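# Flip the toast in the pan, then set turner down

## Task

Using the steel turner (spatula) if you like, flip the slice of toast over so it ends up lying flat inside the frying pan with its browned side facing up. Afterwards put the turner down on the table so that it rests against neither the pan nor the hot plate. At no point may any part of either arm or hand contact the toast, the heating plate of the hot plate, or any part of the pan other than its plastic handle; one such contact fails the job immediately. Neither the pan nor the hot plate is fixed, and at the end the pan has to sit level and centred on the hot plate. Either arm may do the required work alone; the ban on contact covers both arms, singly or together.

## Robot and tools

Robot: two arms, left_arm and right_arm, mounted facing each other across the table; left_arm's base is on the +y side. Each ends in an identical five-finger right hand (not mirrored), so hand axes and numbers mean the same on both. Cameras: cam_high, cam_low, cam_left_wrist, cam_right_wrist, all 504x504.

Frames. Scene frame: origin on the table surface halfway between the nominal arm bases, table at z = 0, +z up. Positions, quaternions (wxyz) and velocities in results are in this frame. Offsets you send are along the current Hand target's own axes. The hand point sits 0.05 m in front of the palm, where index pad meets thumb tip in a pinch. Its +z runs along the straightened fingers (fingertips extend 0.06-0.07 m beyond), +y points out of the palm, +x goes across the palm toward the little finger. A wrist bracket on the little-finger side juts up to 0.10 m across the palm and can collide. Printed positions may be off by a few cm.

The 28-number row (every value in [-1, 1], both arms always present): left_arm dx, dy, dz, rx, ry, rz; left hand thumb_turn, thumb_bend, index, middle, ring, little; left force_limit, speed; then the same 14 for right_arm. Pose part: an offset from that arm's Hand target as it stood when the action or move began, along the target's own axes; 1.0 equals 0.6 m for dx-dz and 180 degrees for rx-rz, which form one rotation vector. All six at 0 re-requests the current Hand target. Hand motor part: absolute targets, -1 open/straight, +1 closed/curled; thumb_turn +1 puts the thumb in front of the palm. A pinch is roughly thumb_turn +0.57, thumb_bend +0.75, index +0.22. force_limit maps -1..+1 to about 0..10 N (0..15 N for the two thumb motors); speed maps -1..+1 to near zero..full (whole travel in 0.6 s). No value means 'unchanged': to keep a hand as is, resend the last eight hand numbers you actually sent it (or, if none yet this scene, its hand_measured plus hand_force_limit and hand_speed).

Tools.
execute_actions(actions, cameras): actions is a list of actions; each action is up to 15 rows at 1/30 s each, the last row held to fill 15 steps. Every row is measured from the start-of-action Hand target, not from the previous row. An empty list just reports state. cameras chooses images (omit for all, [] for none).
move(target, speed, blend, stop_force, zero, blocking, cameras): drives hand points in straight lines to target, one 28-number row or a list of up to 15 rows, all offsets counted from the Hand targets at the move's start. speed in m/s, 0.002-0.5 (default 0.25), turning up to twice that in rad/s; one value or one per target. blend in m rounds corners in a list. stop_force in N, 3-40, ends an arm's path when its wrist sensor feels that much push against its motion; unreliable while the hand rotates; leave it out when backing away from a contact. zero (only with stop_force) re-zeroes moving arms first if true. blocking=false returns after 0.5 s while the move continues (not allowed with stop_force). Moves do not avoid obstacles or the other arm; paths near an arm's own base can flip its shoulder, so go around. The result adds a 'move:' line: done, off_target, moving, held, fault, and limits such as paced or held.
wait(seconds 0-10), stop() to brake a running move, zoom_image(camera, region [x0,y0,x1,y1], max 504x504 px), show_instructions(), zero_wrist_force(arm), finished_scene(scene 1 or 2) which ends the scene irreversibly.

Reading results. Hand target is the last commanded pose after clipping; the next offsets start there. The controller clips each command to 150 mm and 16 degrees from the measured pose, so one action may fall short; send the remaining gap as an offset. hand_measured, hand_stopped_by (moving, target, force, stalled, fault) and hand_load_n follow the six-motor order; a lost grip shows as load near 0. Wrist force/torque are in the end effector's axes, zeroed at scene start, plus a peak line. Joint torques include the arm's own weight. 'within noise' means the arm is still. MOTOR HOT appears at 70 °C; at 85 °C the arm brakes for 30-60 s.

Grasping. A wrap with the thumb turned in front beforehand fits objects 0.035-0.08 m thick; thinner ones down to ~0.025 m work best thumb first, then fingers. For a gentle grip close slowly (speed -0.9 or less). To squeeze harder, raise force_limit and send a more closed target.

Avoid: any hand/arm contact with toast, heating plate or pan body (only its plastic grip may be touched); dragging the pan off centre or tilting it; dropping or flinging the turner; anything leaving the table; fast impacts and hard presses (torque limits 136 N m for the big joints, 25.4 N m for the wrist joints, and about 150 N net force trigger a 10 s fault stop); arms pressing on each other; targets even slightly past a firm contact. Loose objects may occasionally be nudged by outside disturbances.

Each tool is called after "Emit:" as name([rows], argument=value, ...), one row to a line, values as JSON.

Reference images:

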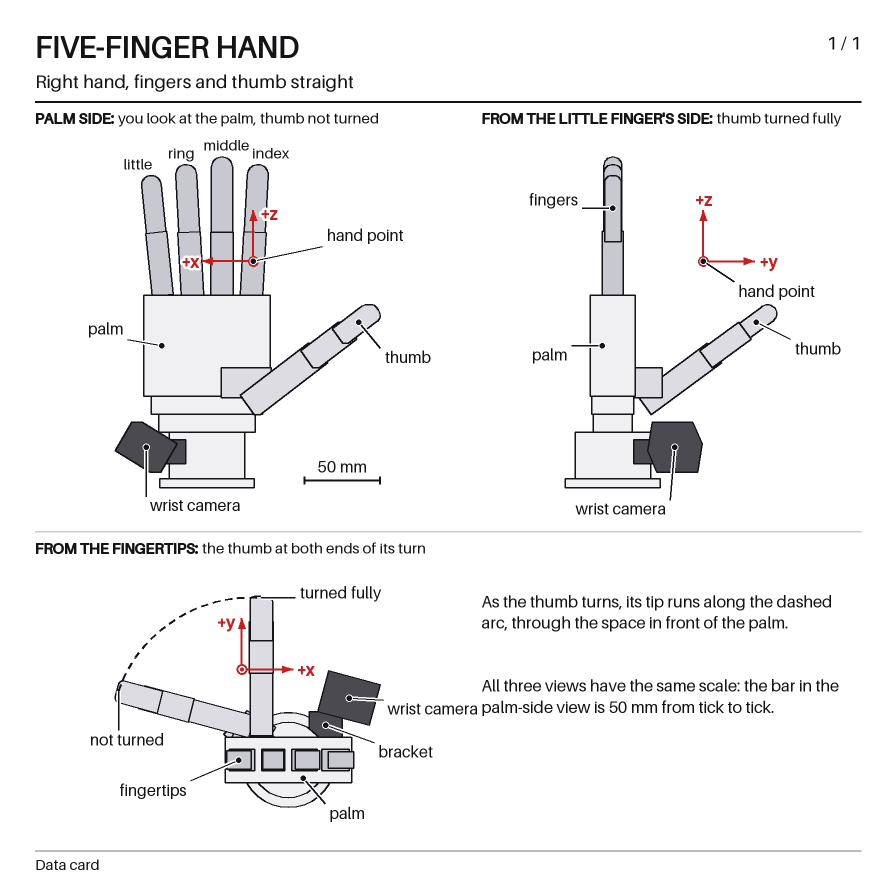

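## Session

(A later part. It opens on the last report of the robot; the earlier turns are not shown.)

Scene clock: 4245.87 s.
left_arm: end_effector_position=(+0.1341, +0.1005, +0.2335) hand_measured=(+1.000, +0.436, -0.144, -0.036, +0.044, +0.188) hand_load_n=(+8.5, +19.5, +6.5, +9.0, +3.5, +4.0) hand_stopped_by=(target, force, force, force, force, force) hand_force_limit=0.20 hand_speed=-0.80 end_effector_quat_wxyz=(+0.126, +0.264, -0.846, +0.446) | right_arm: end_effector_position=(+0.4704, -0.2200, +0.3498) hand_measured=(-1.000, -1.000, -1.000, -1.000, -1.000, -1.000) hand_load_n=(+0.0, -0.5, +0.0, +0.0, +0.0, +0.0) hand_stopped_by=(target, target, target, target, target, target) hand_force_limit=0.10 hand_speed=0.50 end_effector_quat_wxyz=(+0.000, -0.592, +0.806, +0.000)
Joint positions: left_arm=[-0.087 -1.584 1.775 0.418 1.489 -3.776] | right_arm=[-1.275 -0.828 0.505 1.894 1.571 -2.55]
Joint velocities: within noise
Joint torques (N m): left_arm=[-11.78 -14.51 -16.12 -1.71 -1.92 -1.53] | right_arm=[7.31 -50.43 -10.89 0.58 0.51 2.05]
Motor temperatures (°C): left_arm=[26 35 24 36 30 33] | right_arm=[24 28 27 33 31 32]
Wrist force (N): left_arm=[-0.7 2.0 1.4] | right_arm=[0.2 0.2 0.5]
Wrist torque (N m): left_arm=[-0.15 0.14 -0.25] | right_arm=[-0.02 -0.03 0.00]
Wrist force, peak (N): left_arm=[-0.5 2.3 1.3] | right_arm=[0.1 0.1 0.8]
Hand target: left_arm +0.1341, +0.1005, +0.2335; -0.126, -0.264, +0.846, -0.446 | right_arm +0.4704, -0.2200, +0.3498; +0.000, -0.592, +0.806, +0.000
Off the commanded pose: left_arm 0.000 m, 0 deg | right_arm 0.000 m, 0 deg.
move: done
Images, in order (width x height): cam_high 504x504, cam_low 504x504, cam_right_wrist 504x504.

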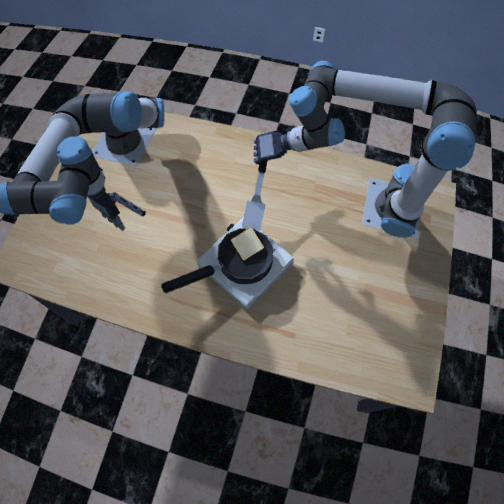

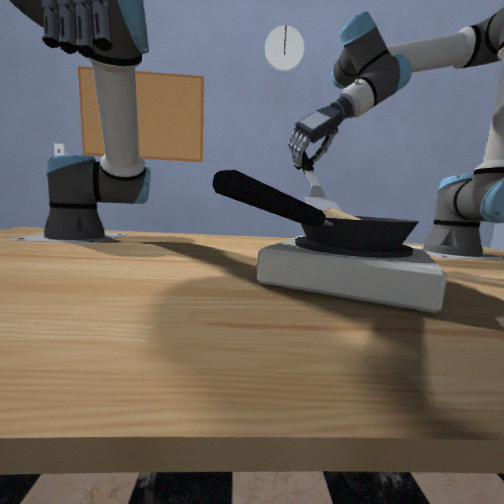

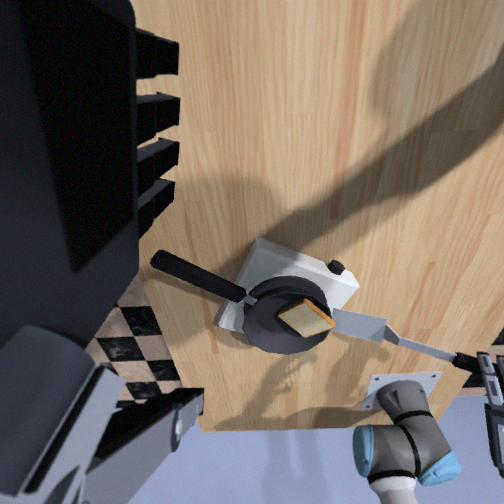

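Emit:
move(target=[0.0038,-0.0057,-0.00475,0,0,0,1,0.55,0.5,0.5,0.5,0.5,0.2,-0.8,0,0,0,0,0,0,-1,-1,-1,-1,-1,-1,0.1,0.5], speed=0.01, stop_force=3, cameras=["cam_high","cam_right_wrist","cam_low"])

Emit:
zoom_image(camera="cam_low", region=[270, 160, 390, 280])

Emit:
zoom_image(camera="cam_right_wrist", region=[280, 270, 360, 350])

Emit:
zoom_image(camera="cam_high", region=[220, 200, 280, 260])

Scene clock: 4257.23 s.
left_arm: end_effector_position=(+0.1341, +0.1005, +0.2385) hand_measured=(+1.000, +0.436, -0.144, -0.036, +0.044, +0.188) hand_load_n=(+8.0, +19.0, +6.5, +9.0, +3.5, +4.0) hand_stopped_by=(target, force, force, force, force, force) hand_force_limit=0.20 hand_speed=-0.80 end_effector_quat_wxyz=(+0.126, +0.264, -0.846, +0.446) | right_arm: end_effector_position=(+0.4704, -0.2200, +0.3498) hand_measured=(-1.000, -1.000, -1.000, -1.000, -1.000, -1.000) hand_load_n=(+0.0, +0.0, +0.0, +0.0, +0.0, +0.0) hand_stopped_by=(target, target, target, target, target, target) hand_force_limit=0.10 hand_speed=0.50 end_effector_quat_wxyz=(+0.000, -0.592, +0.806, +0.000)
Joint positions: left_arm=[-0.088 -1.586 1.764 0.431 1.489 -3.776] | right_arm=[-1.275 -0.828 0.505 1.894 1.571 -2.55]
Joint velocities: within noise
Joint torques (N m): left_arm=[-12.89 -17.35 -16.43 -1.61 -2.08 -1.46] | right_arm=[6.94 -50.12 -10.93 0.55 0.54 1.85]
Motor temperatures (°C): left_arm=[26 35 24 36 30 33] | right_arm=[23 28 27 33 31 32]
Wrist force (N): left_arm=[-0.2 1.3 1.1] | right_arm=[0.1 0.3 0.6]
Wrist torque (N m): left_arm=[-0.16 0.13 -0.26] | right_arm=[-0.02 -0.03 0.00]
Wrist force, peak (N): left_arm=[-1.1 2.2 1.6] | right_arm=[0.2 0.3 0.8]
Hand target: left_arm +0.1341, +0.1005, +0.2385; -0.126, -0.264, +0.846, -0.446 | right_arm +0.4704, -0.2200, +0.3498; +0.000, -0.592, +0.806, +0.000
Off the commanded pose: left_arm 0.000 m, 0 deg | right_arm 0.000 m, 0 deg.
move: done
Images, in order (width x height): cam_high 504x504, cam_low 504x504, cam_right_wrist 504x504.

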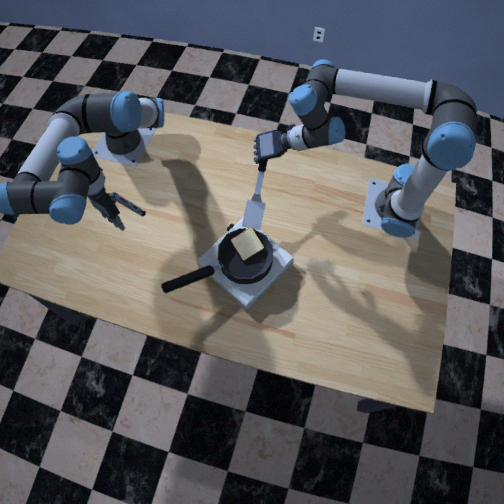

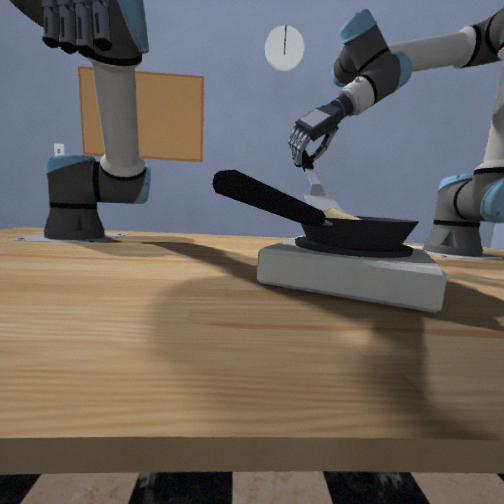

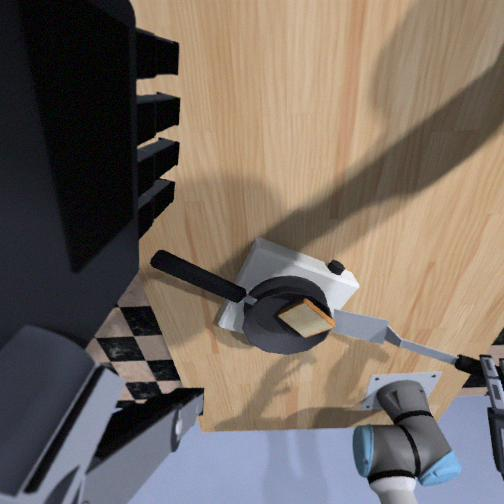

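Scaled by 4.200.

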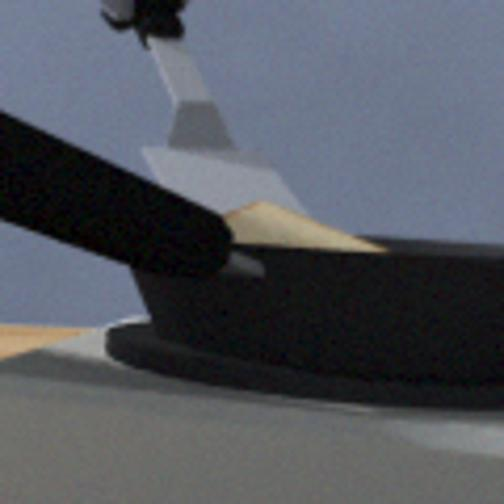

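Scaled by 6.300.

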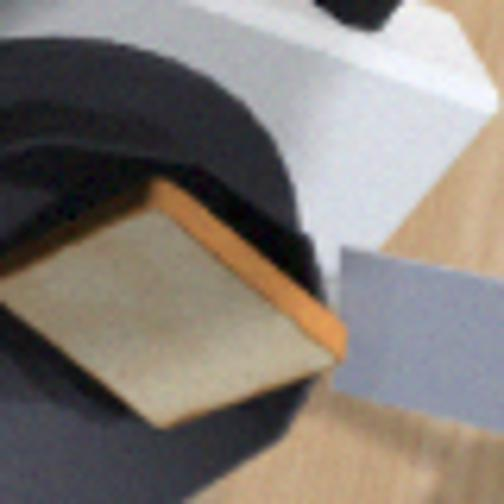

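Scaled by 8.400.

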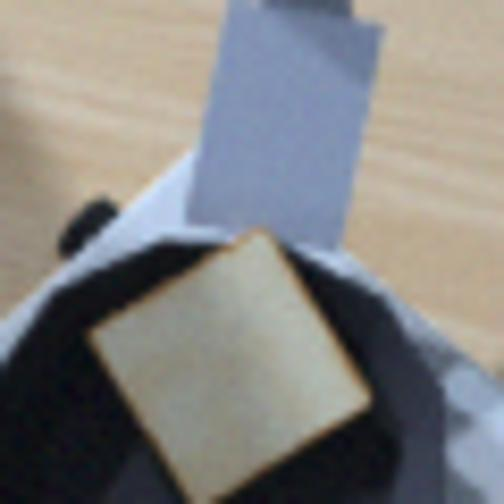

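Emit:
move([
  [0.0110,0.0131,-0.0073,0,0,0,1,0.55,0.5,0.5,0.5,0.5,0.2,-0.8,0,0,0,0,0,0,-1,-1,-1,-1,-1,-1,0.1,0.5],
  [-0.0003,0.0303,0.0070,0,0,0,1,0.55,0.5,0.5,0.5,0.5,0.2,-0.8,0,0,0,0,0,0,-1,-1,-1,-1,-1,-1,0.1,0.5],
  [-0.0155,0.0201,0.0074,0,0,0,1,0.55,0.5,0.5,0.5,0.5,0.2,-0.8,0,0,0,0,0,0,-1,-1,-1,-1,-1,-1,0.1,0.5],
], speed=0.05, cameras=["cam_high"])

Emit:
zoom_image(camera="cam_high", region=[220, 200, 280, 260])

Emit:
move([
  [0.0075,-0.0115,-0.0095,0,0,0,1,0.55,0.5,0.5,0.5,0.5,0.2,-0.8,0,0,0,0,0,0,-1,-1,-1,-1,-1,-1,0.1,0.5],
  [-0.0043,-0.0328,-0.0167,0,0,0,1,0.55,0.5,0.5,0.5,0.5,0.2,-0.8,0,0,0,0,0,0,-1,-1,-1,-1,-1,-1,0.1,0.5],
], speed=0.02, cameras=["cam_high","cam_right_wrist","cam_low"])

Emit:
zoom_image(camera="cam_low", region=[270, 160, 390, 280])

Emit:
zoom_image(camera="cam_right_wrist", region=[280, 270, 360, 350])

Emit:
zoom_image(camera="cam_high", region=[220, 200, 280, 260])

Scene clock: 4319.83 s.
left_arm: end_effector_position=(+0.1352, +0.1055, +0.2234) hand_measured=(+1.000, +0.436, -0.144, -0.036, +0.044, +0.188) hand_load_n=(+8.5, +19.0, +6.5, +9.0, +3.5, +5.0) hand_stopped_by=(target, force, force, force, force, force) hand_force_limit=0.20 hand_speed=-0.80 end_effector_quat_wxyz=(+0.126, +0.264, -0.846, +0.446) | right_arm: end_effector_position=(+0.4704, -0.2200, +0.3498) hand_measured=(-1.000, -1.000, -1.000, -1.000, -1.000, -1.000) hand_load_n=(+0.0, +0.0, +0.0, +0.0, +0.0, +0.0) hand_stopped_by=(target, target, target, target, target, target) hand_force_limit=0.10 hand_speed=0.50 end_effector_quat_wxyz=(+0.000, -0.592, +0.806, +0.000)
Joint positions: left_arm=[-0.085 -1.59 1.807 0.392 1.491 -3.775] | right_arm=[-1.275 -0.828 0.505 1.894 1.571 -2.55]
Joint velocities: within noise
Joint torques (N m): left_arm=[-12.36 -28.4 -16.22 -1.94 -1.99 -1.94] | right_arm=[7.72 -50.34 -10.76 0.6 0.43 1.9]
Motor temperatures (°C): left_arm=[26 34 24 36 30 33] | right_arm=[23 28 27 33 31 32]
Wrist force (N): left_arm=[-0.9 0.9 1.3] | right_arm=[0.1 0.1 0.6]
Wrist torque (N m): left_arm=[-0.16 0.02 -0.14] | right_arm=[-0.05 -0.03 -0.01]
Wrist force, peak (N): left_arm=[-0.3 2.1 1.8] | right_arm=[0.3 0.4 0.7]
Hand target: left_arm +0.1351, +0.1055, +0.2235; -0.126, -0.264, +0.846, -0.446 | right_arm +0.4704, -0.2200, +0.3498; +0.000, -0.592, +0.806, +0.000
Off the commanded pose: left_arm 0.000 m, 0 deg | right_arm 0.000 m, 0 deg.
move: done
Images, in order (width x height): cam_high 504x504.

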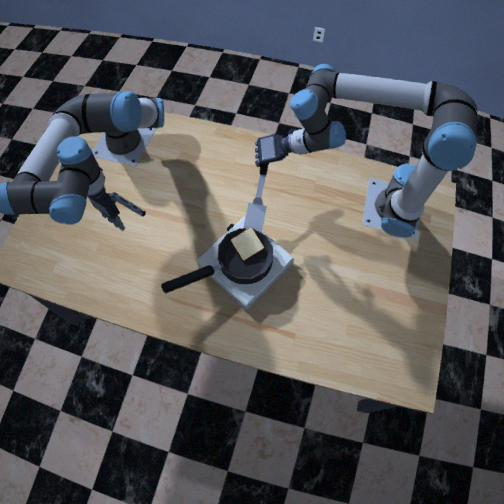

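Scaled by 8.400.

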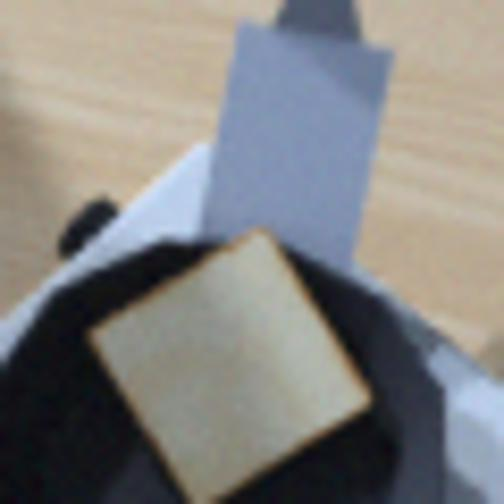

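Scene clock: 4321.63 s.
left_arm: end_effector_position=(+0.1482, +0.1055, +0.2416) hand_measured=(+1.000, +0.436, -0.144, -0.036, +0.046, +0.188) hand_load_n=(+9.0, +19.0, +6.0, +9.5, +2.0, +5.0) hand_stopped_by=(target, force, force, force, force, force) hand_force_limit=0.20 hand_speed=-0.80 end_effector_quat_wxyz=(+0.126, +0.264, -0.846, +0.446) | right_arm: end_effector_position=(+0.4704, -0.2200, +0.3498) hand_measured=(-1.000, -1.000, -1.000, -1.000, -1.000, -1.000) hand_load_n=(+0.0, +0.0, +0.0, +0.0, +0.0, +0.0) hand_stopped_by=(target, target, target, target, target, target) hand_force_limit=0.10 hand_speed=0.50 end_effector_quat_wxyz=(+0.000, -0.592, +0.806, +0.000)
Joint positions: left_arm=[-0.045 -1.588 1.757 0.438 1.524 -3.751] | right_arm=[-1.275 -0.828 0.505 1.894 1.571 -2.55]
Joint velocities: within noise
Joint torques (N m): left_arm=[-11.19 -19.19 -16.81 -1.28 -2.4 -1.47] | right_arm=[7.41 -50.65 -10.78 0.62 0.5 1.81]
Motor temperatures (°C): left_arm=[26 34 24 36 30 33] | right_arm=[23 28 27 33 31 32]
Wrist force (N): left_arm=[-0.2 1.4 1.2] | right_arm=[0.0 0.4 0.5]
Wrist torque (N m): left_arm=[-0.18 0.11 -0.27] | right_arm=[0.00 -0.01 -0.01]
Wrist force, peak (N): left_arm=[-0.4 2.1 1.6] | right_arm=[-0.1 0.4 0.7]
Hand target: left_arm +0.1481, +0.1055, +0.2416; -0.126, -0.264, +0.846, -0.446 | right_arm +0.4704, -0.2200, +0.3498; +0.000, -0.592, +0.806, +0.000
Off the commanded pose: left_arm 0.000 m, 0 deg | right_arm 0.000 m, 0 deg.
move: done
Images, in order (width x height): cam_high 504x504, cam_low 504x504, cam_right_wrist 504x504.

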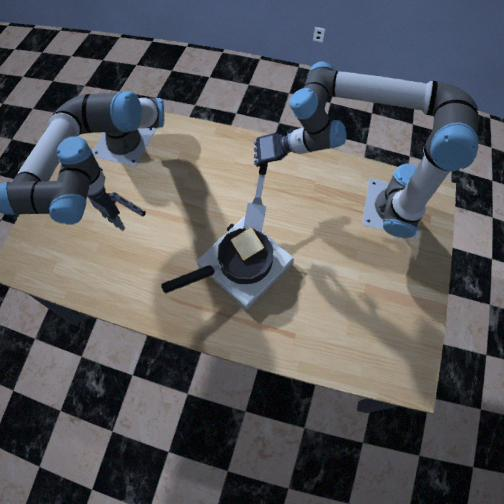

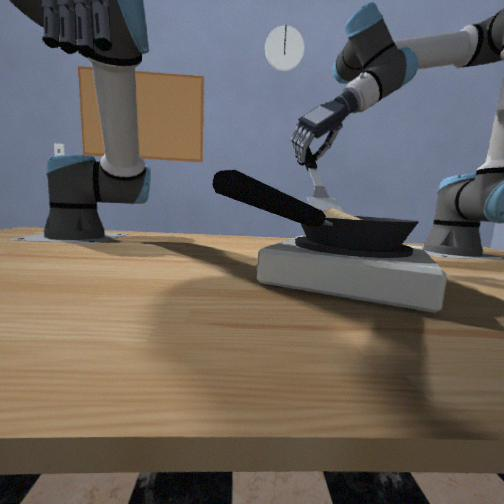

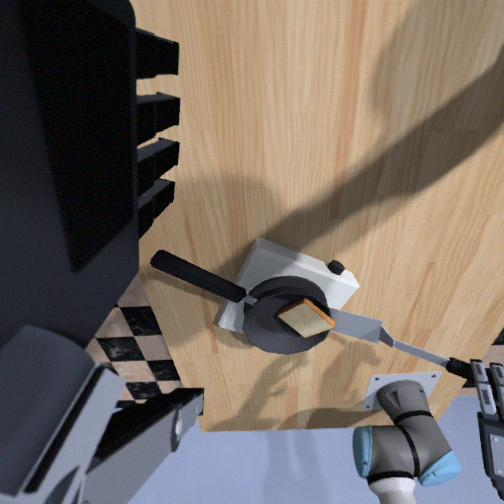

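Scaled by 4.200.

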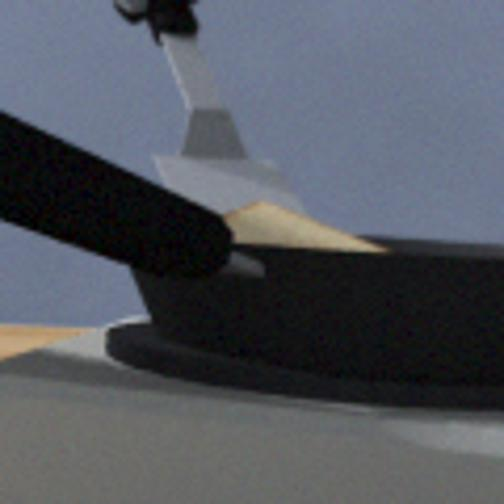

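Scaled by 6.300.

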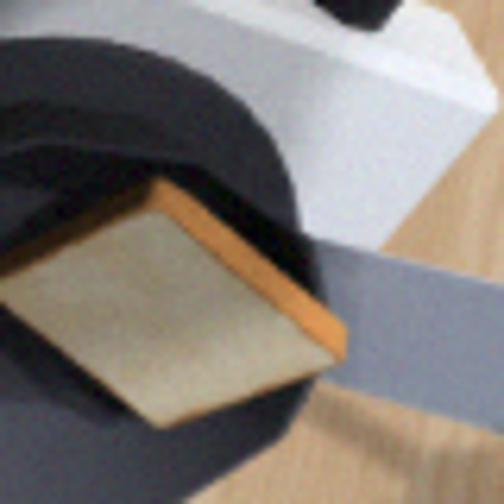

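Scaled by 8.400.

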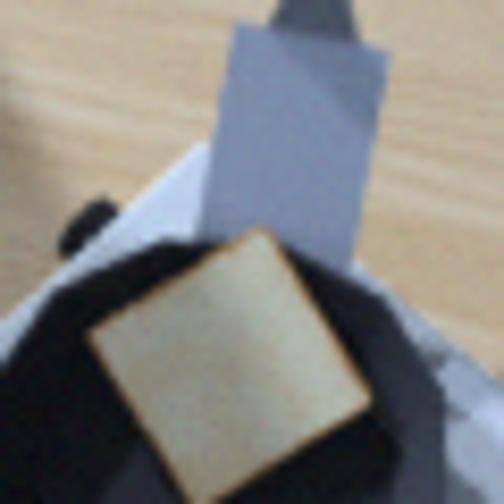

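Emit:
move([
  [0.0023,0.0138,0.0163,0,0,0,1,0.55,0.5,0.5,0.5,0.5,0.2,-0.8,0,0,0,0,0,0,-1,-1,-1,-1,-1,-1,0.1,0.5],
  [0.0193,0.0104,0.0012,0,0,0,1,0.55,0.5,0.5,0.5,0.5,0.2,-0.8,0,0,0,0,0,0,-1,-1,-1,-1,-1,-1,0.1,0.5],
], speed=0.03, cameras=[])

Emit:
move(target=[0.0083,-0.0126,-0.0105,0,0,0,1,0.55,0.5,0.5,0.5,0.5,0.2,-0.8,0,0,0,0,0,0,-1,-1,-1,-1,-1,-1,0.1,0.5], speed=0.01, stop_force=3, cameras=["cam_high","cam_right_wrist","cam_low"])

Emit:
zoom_image(camera="cam_low", region=[270, 160, 390, 280])

Emit:
zoom_image(camera="cam_right_wrist", region=[280, 270, 360, 350])

Emit:
zoom_image(camera="cam_high", region=[220, 200, 280, 260])

Scene clock: 4355.80 s.
left_arm: end_effector_position=(+0.1349, +0.1039, +0.2423) hand_measured=(+1.000, +0.436, -0.144, -0.036, +0.046, +0.188) hand_load_n=(+9.0, +19.0, +6.0, +9.5, +2.0, +6.0) hand_stopped_by=(target, force, force, force, force, force) hand_force_limit=0.20 hand_speed=-0.80 end_effector_quat_wxyz=(+0.126, +0.264, -0.846, +0.446) end_effector_velocity=(+0.001, -0.001, -0.001) end_effector_angular_velocity=(-0.003, +0.000, +0.000) | right_arm: end_effector_position=(+0.4704, -0.2200, +0.3498) hand_measured=(-1.000, -1.000, -1.000, -1.000, -1.000, -1.000) hand_load_n=(+0.0, +0.0, +0.0, +0.0, +0.0, +0.0) hand_stopped_by=(target, target, target, target, target, target) hand_force_limit=0.10 hand_speed=0.50 end_effector_quat_wxyz=(+0.000, -0.592, +0.806, +0.000)
Joint positions: left_arm=[-0.086 -1.596 1.763 0.441 1.49 -3.775] | right_arm=[-1.275 -0.828 0.505 1.894 1.571 -2.55]
Joint velocities: left_arm=[0.003 0.002 0.001 -0.006 0.002 0.001] | right_arm=[within noise]
Joint torques (N m): left_arm=[11.32 -15.1 -15.06 -2.44 1.52 1.71] | right_arm=[7.09 -50.89 -11.38 0.52 0.48 1.93]
Motor temperatures (°C): left_arm=[26 34 24 36 30 33] | right_arm=[23 28 27 33 31 32]
Wrist force (N): left_arm=[-1.0 0.9 1.2] | right_arm=[0.2 0.0 0.6]
Wrist torque (N m): left_arm=[-0.16 0.02 -0.15] | right_arm=[-0.06 -0.04 -0.01]
Wrist force, peak (N): left_arm=[-1.3 2.2 1.9] | right_arm=[0.3 0.4 0.7]
Hand target: left_arm +0.1350, +0.1039, +0.2421; -0.126, -0.264, +0.846, -0.446 | right_arm +0.4704, -0.2200, +0.3498; +0.000, -0.592, +0.806, +0.000
Off the commanded pose: left_arm 0.000 m, 0 deg | right_arm 0.000 m, 0 deg.
move: done
No camera images: "cameras" was empty.

Scene clock: 4357.83 s.
left_arm: end_effector_position=(+0.1349, +0.1040, +0.2531) hand_measured=(+1.000, +0.436, -0.144, -0.036, +0.046, +0.188) hand_load_n=(+8.5, +19.0, +6.0, +9.5, +2.0, +6.0) hand_stopped_by=(target, force, force, force, force, force) hand_force_limit=0.20 hand_speed=-0.80 end_effector_quat_wxyz=(+0.126, +0.264, -0.846, +0.446) | right_arm: end_effector_position=(+0.4704, -0.2200, +0.3498) hand_measured=(-1.000, -1.000, -1.000, -1.000, -1.000, -1.000) hand_load_n=(+0.0, +0.0, +0.0, +0.5, +0.0, +0.0) hand_stopped_by=(target, target, target, target, target, target) hand_force_limit=0.10 hand_speed=0.50 end_effector_quat_wxyz=(+0.000, -0.592, +0.806, +0.000)
Joint positions: left_arm=[-0.086 -1.599 1.739 0.469 1.49 -3.775] | right_arm=[-1.275 -0.828 0.505 1.894 1.571 -2.55]
Joint velocities: within noise
Joint torques (N m): left_arm=[-12.98 -16.78 -15.94 -1.86 -1.99 -1.68] | right_arm=[7.1 -50.89 -10.64 0.63 0.47 1.94]
Motor temperatures (°C): left_arm=[26 34 24 36 30 33] | right_arm=[23 28 27 33 31 32]
Wrist force (N): left_arm=[-1.0 0.9 1.0] | right_arm=[0.1 0.2 0.6]
Wrist torque (N m): left_arm=[-0.16 0.04 -0.14] | right_arm=[-0.04 -0.03 0.00]
Wrist force, peak (N): left_arm=[-1.4 1.0 1.4] | right_arm=[0.4 0.0 0.7]
Hand target: left_arm +0.1349, +0.1039, +0.2531; -0.126, -0.264, +0.846, -0.446 | right_arm +0.4704, -0.2200, +0.3498; +0.000, -0.592, +0.806, +0.000
Off the commanded pose: left_arm 0.000 m, 0 deg | right_arm 0.000 m, 0 deg.
move: done
Images, in order (width x height): cam_high 504x504, cam_low 504x504, cam_right_wrist 504x504.

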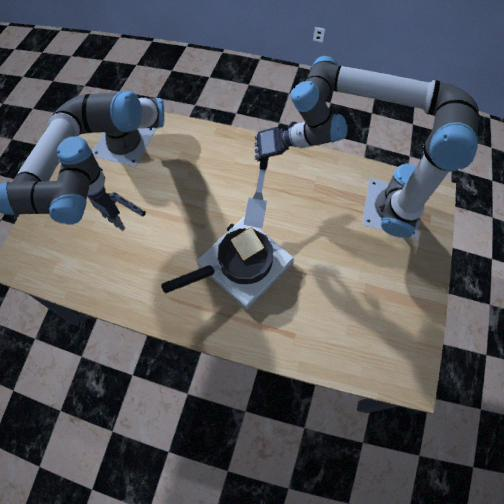

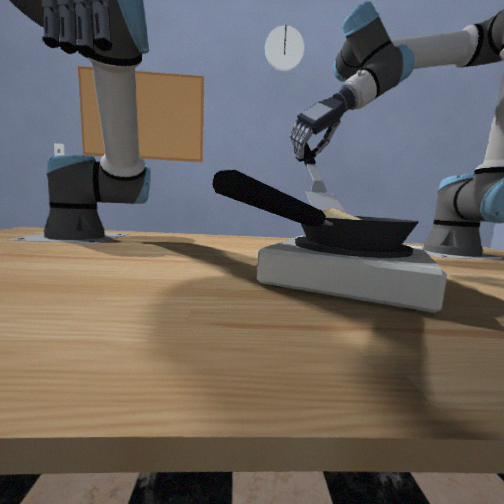

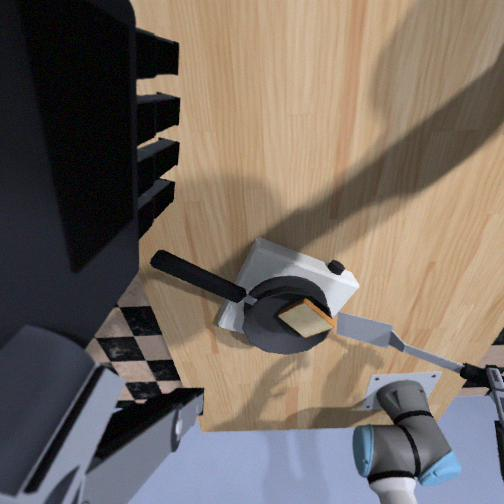

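Scaled by 4.200.

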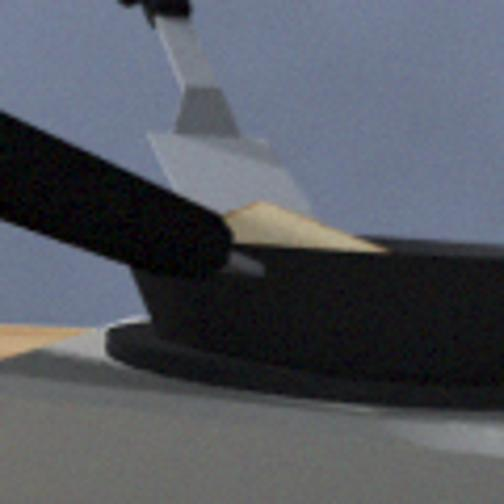

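Scaled by 6.300.

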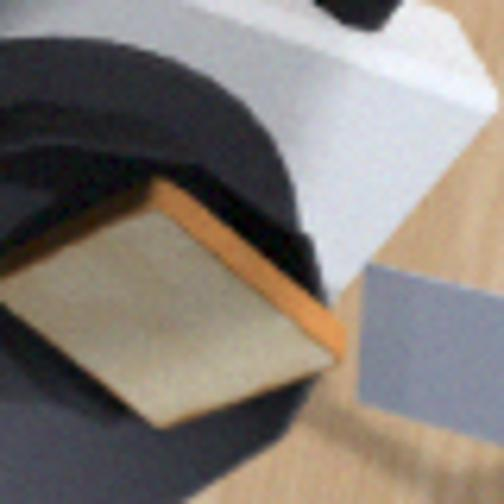

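Scaled by 8.400.

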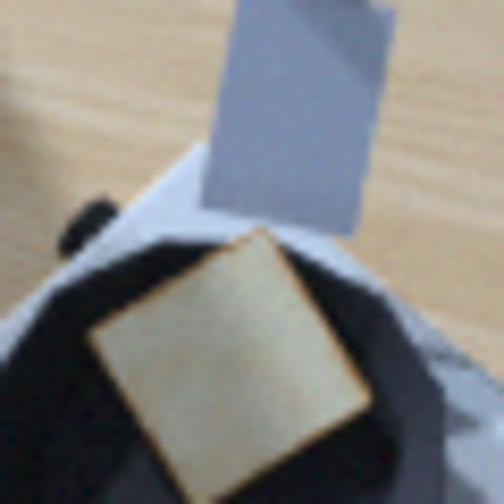

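Emit:
move([
  [-0.0090,0.0138,0.0114,0,0,0,1,0.55,0.5,0.5,0.5,0.5,0.2,-0.8,0,0,0,0,0,0,-1,-1,-1,-1,-1,-1,0.1,0.5],
  [-0.0196,0.0066,0.0117,0,0,0,1,0.55,0.5,0.5,0.5,0.5,0.2,-0.8,0,0,0,0,0,0,-1,-1,-1,-1,-1,-1,0.1,0.5],
], speed=0.03, cameras=["cam_high","cam_right_wrist"])

Emit:
zoom_image(camera="cam_right_wrist", region=[280, 270, 360, 350])

Emit:
move([
  [0.0067,-0.0104,-0.0085,0,0,0,1,0.55,0.5,0.5,0.5,0.5,0.2,-0.8,0,0,0,0,0,0,-1,-1,-1,-1,-1,-1,0.1,0.5],
], speed=0.01, stop_force=3, cameras=["cam_high","cam_right_wrist","cam_low"])

Emit:
zoom_image(camera="cam_low", region=[270, 160, 390, 280])

Emit:
zoom_image(camera="cam_right_wrist", region=[280, 270, 360, 350])

Emit:
zoom_image(camera="cam_high", region=[220, 200, 280, 260])

Scene clock: 4409.80 s.
left_arm: end_effector_position=(+0.1428, +0.1039, +0.2411) hand_measured=(+1.000, +0.436, -0.144, -0.036, +0.046, +0.188) hand_load_n=(+8.5, +18.5, +6.5, +9.5, +2.0, +6.0) hand_stopped_by=(target, force, force, force, force, force) hand_force_limit=0.20 hand_speed=-0.80 end_effector_quat_wxyz=(+0.126, +0.264, -0.846, +0.446) | right_arm: end_effector_position=(+0.4704, -0.2200, +0.3498) hand_measured=(-1.000, -1.000, -1.000, -1.000, -1.000, -1.000) hand_load_n=(+0.0, +0.0, +0.0, +0.5, +0.0, +0.0) hand_stopped_by=(target, target, target, target, target, target) hand_force_limit=0.10 hand_speed=0.50 end_effector_quat_wxyz=(+0.000, -0.592, +0.806, +0.000)
Joint positions: left_arm=[-0.061 -1.589 1.759 0.437 1.51 -3.761] | right_arm=[-1.275 -0.828 0.505 1.894 1.571 -2.55]
Joint velocities: within noise
Joint torques (N m): left_arm=[-12.9 -21.56 -20.49 -1.7 -1.91 -1.72] | right_arm=[7.27 -50.99 -11.4 0.7 0.47 1.86]
Motor temperatures (°C): left_arm=[26 34 24 36 30 33] | right_arm=[23 28 27 33 31 32]
Wrist force (N): left_arm=[-0.8 1.4 1.1] | right_arm=[0.0 0.1 0.4]
Wrist torque (N m): left_arm=[-0.09 0.00 -0.12] | right_arm=[-0.04 -0.01 -0.02]
Wrist force, peak (N): left_arm=[-1.3 0.8 1.7] | right_arm=[0.2 0.2 0.9]
Hand target: left_arm +0.1426, +0.1039, +0.2411; -0.126, -0.264, +0.846, -0.446 | right_arm +0.4704, -0.2200, +0.3498; +0.000, -0.592, +0.806, +0.000
Off the commanded pose: left_arm 0.000 m, 0 deg | right_arm 0.000 m, 0 deg.
move: done
Images, in order (width x height): cam_high 504x504, cam_right_wrist 504x504.

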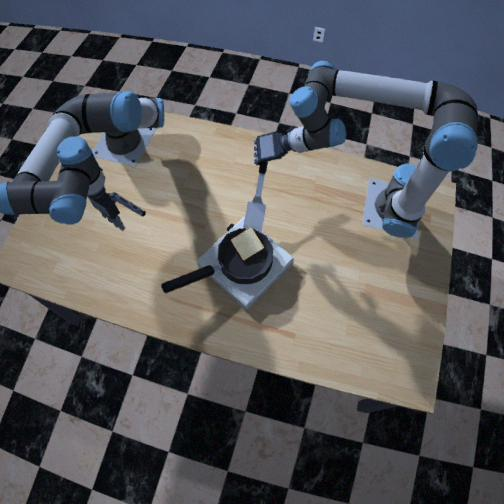

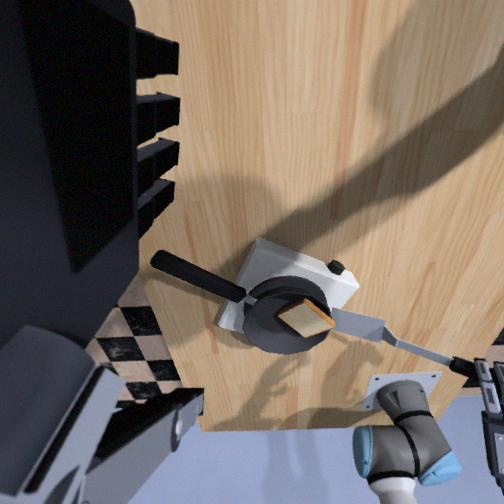

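Scaled by 6.300.

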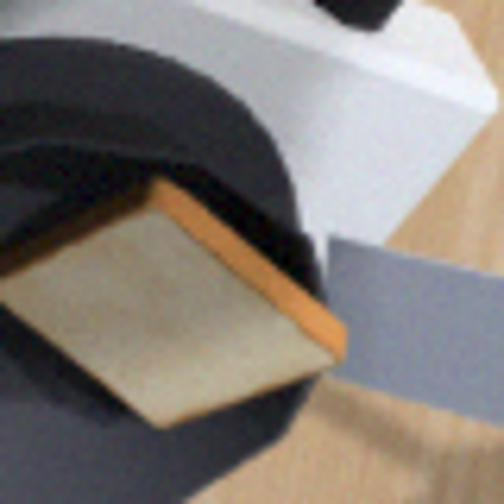

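Scene clock: 4411.60 s.
left_arm: end_effector_position=(+0.1426, +0.1039, +0.2501) hand_measured=(+1.000, +0.436, -0.144, -0.036, +0.046, +0.188) hand_load_n=(+8.5, +19.0, +6.0, +9.5, +2.0, +6.0) hand_stopped_by=(target, force, force, force, force, force) hand_force_limit=0.20 hand_speed=-0.80 end_effector_quat_wxyz=(+0.126, +0.264, -0.846, +0.446) | right_arm: end_effector_position=(+0.4704, -0.2200, +0.3498) hand_measured=(-1.000, -1.000, -1.000, -1.000, -1.000, -1.000) hand_load_n=(+0.0, +0.0, +0.0, +0.0, -0.5, +0.0) hand_stopped_by=(target, target, target, target, target, target) hand_force_limit=0.10 hand_speed=0.50 end_effector_quat_wxyz=(+0.000, -0.592, +0.806, +0.000)
Joint positions: left_arm=[-0.062 -1.592 1.739 0.461 1.51 -3.761] | right_arm=[-1.275 -0.828 0.505 1.894 1.571 -2.55]
Joint velocities: within noise
Joint torques (N m): left_arm=[6.34 -18.25 -15.78 -1.99 1.47 1.69] | right_arm=[7.55 -51.3 -10.86 0.5 0.44 1.87]
Motor temperatures (°C): left_arm=[26 34 24 36 30 33] | right_arm=[23 28 27 33 31 32]
Wrist force (N): left_arm=[-1.3 0.8 1.3] | right_arm=[-0.1 0.2 0.3]
Wrist torque (N m): left_arm=[-0.18 0.08 -0.17] | right_arm=[-0.01 0.01 -0.02]
Wrist force, peak (N): left_arm=[-1.1 1.4 1.6] | right_arm=[0.0 0.3 0.8]
Hand target: left_arm +0.1427, +0.1039, +0.2501; -0.126, -0.264, +0.846, -0.446 | right_arm +0.4704, -0.2200, +0.3498; +0.000, -0.592, +0.806, +0.000
Off the commanded pose: left_arm 0.000 m, 0 deg | right_arm 0.000 m, 0 deg.
move: done
Images, in order (width x height): cam_high 504x504, cam_low 504x504, cam_right_wrist 504x504.

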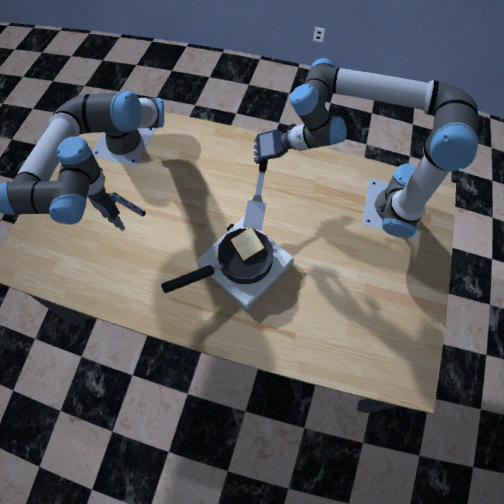

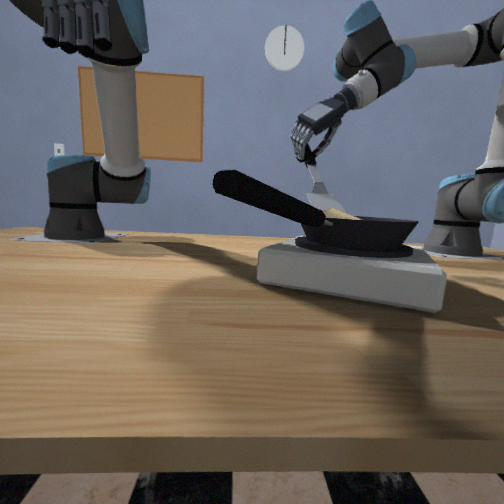

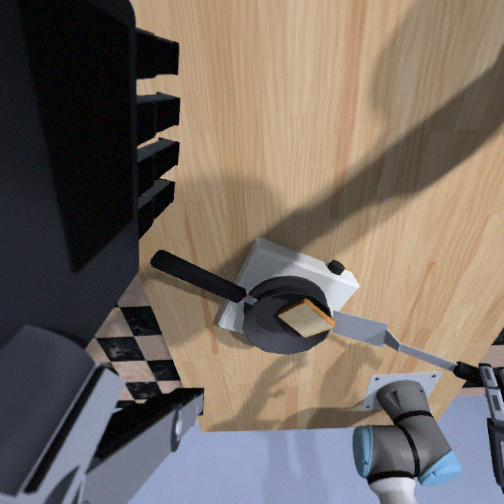

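Scaled by 4.200.

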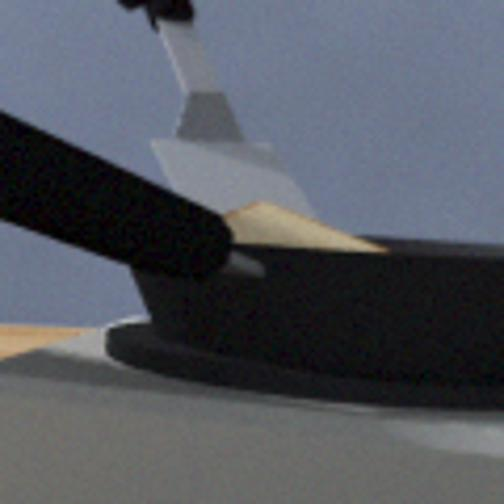

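Scaled by 6.300.

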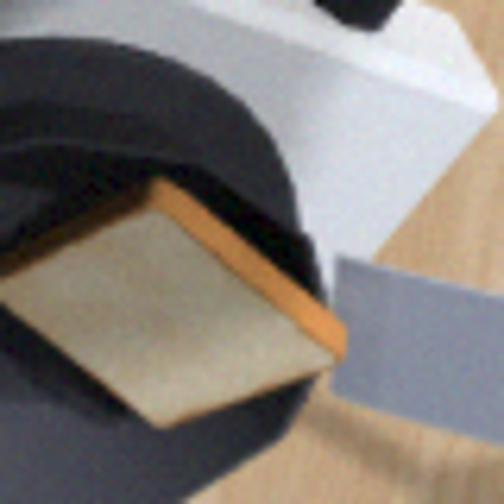

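Scaled by 8.400.

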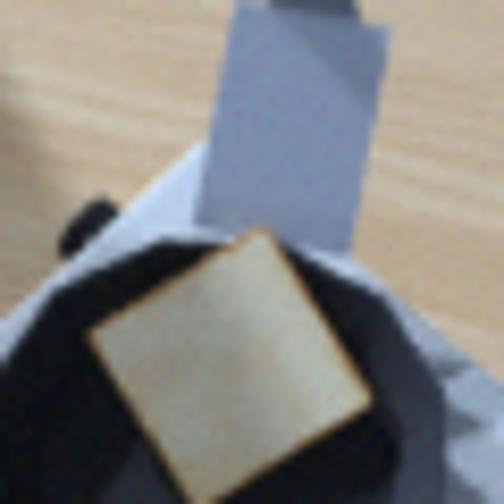

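Emit:
move([
  [0.0026,-0.004,-0.0033,0,0,0,1,0.55,0.5,0.5,0.5,0.5,0.2,-0.8,0,0,0,0,0,0,-1,-1,-1,-1,-1,-1,0.1,0.5],
  [-0.0106,-0.0204,-0.0071,0,0,0,1,0.55,0.5,0.5,0.5,0.5,0.2,-0.8,0,0,0,0,0,0,-1,-1,-1,-1,-1,-1,0.1,0.5],
], speed=0.02, cameras=["cam_high","cam_right_wrist","cam_low"])

Emit:
zoom_image(camera="cam_low", region=[270, 160, 390, 280])

Emit:
zoom_image(camera="cam_right_wrist", region=[280, 270, 360, 350])

Emit:
zoom_image(camera="cam_high", region=[220, 200, 280, 260])

Scene clock: 4432.20 s.
left_arm: end_effector_position=(+0.1548, +0.1039, +0.2581) hand_measured=(+1.000, +0.436, -0.144, -0.036, +0.046, +0.188) hand_load_n=(+8.5, +19.0, +6.0, +9.5, +2.0, +6.0) hand_stopped_by=(target, force, force, force, force, force) hand_force_limit=0.20 hand_speed=-0.80 end_effector_quat_wxyz=(+0.126, +0.264, -0.846, +0.446) | right_arm: end_effector_position=(+0.4704, -0.2200, +0.3498) hand_measured=(-1.000, -1.000, -1.000, -1.000, -1.000, -1.000) hand_load_n=(+0.0, -0.5, +0.0, +0.0, +0.0, +0.0) hand_stopped_by=(target, target, target, target, target, target) hand_force_limit=0.10 hand_speed=0.50 end_effector_quat_wxyz=(+0.000, -0.592, +0.806, +0.000)
Joint positions: left_arm=[-0.024 -1.584 1.71 0.48 1.541 -3.74] | right_arm=[-1.275 -0.828 0.505 1.894 1.571 -2.55]
Joint velocities: within noise
Joint torques (N m): left_arm=[-13.83 -22.46 -17.92 -0.6 -1.7 -1.78] | right_arm=[6.97 -51.68 -10.57 0.66 0.5 1.86]
Motor temperatures (°C): left_arm=[26 34 24 36 30 33] | right_arm=[23 28 27 33 31 32]
Wrist force (N): left_arm=[-0.8 1.1 1.5] | right_arm=[0.1 0.0 0.5]
Wrist torque (N m): left_arm=[-0.15 0.00 -0.13] | right_arm=[-0.05 -0.02 -0.01]
Wrist force, peak (N): left_arm=[-0.9 2.1 1.8] | right_arm=[0.0 0.4 0.8]
Hand target: left_arm +0.1547, +0.1039, +0.2581; -0.126, -0.264, +0.846, -0.446 | right_arm +0.4704, -0.2200, +0.3498; +0.000, -0.592, +0.806, +0.000
Off the commanded pose: left_arm 0.000 m, 0 deg | right_arm 0.000 m, 0 deg.
move: done
Images, in order (width x height): cam_high 504x504, cam_low 504x504, cam_right_wrist 504x504.

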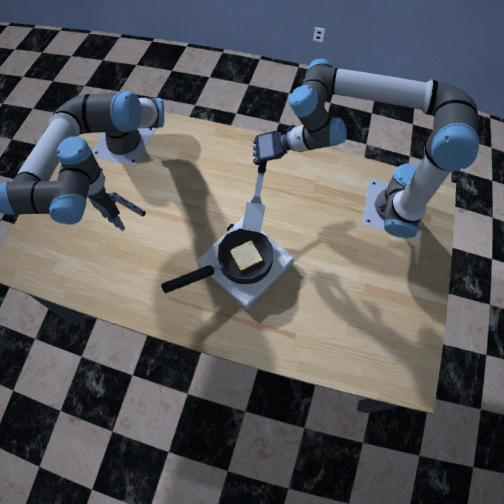

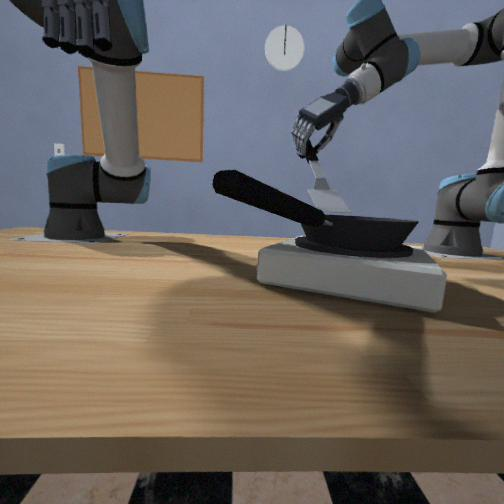

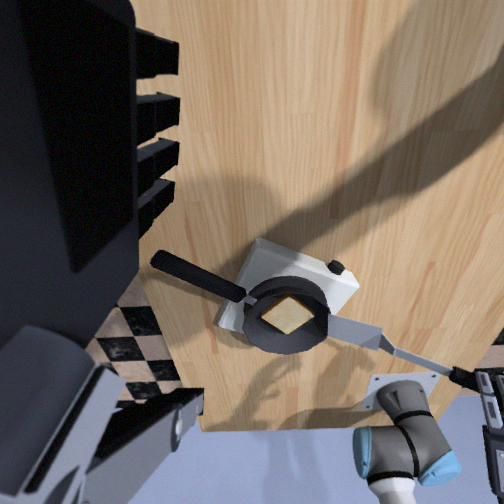

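Scaled by 4.200.

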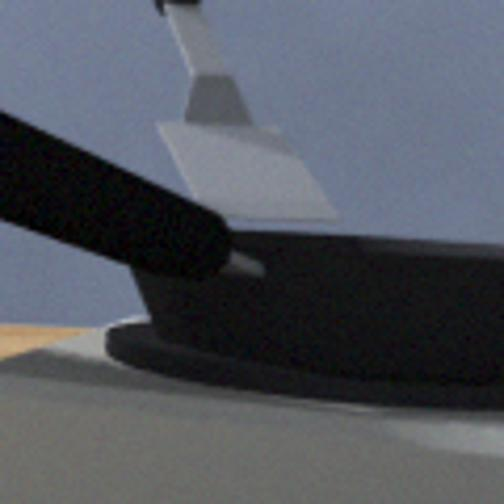

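Scaled by 6.300.

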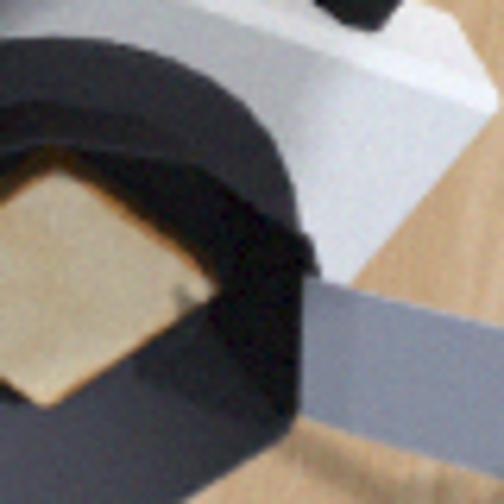

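Scaled by 8.400.

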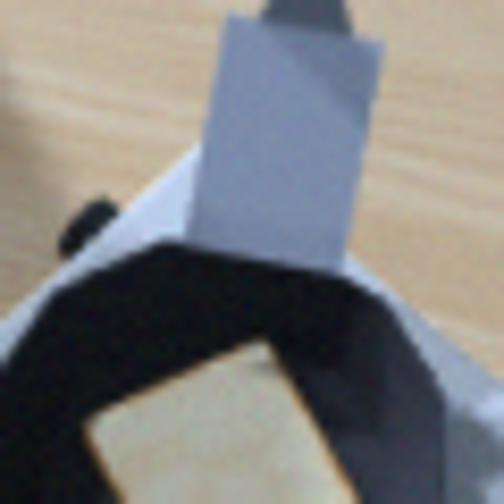

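Emit:
zoom_image(camera="cam_high", region=[190, 180, 310, 300])

Emit:
zoom_image(camera="cam_right_wrist", region=[210, 230, 370, 390])

Scaled by 4.200.

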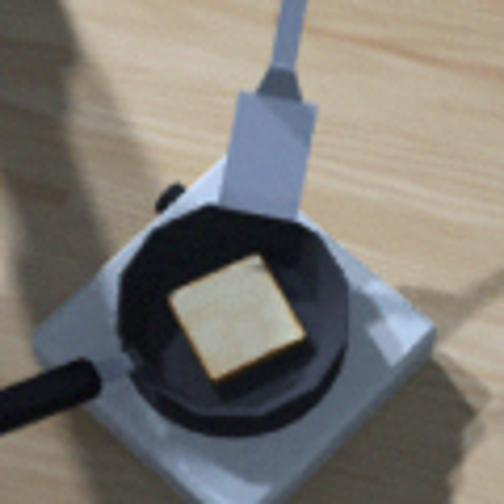

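Scaled by 3.150.

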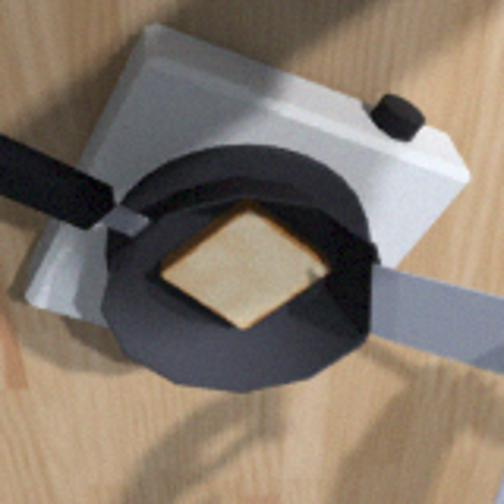

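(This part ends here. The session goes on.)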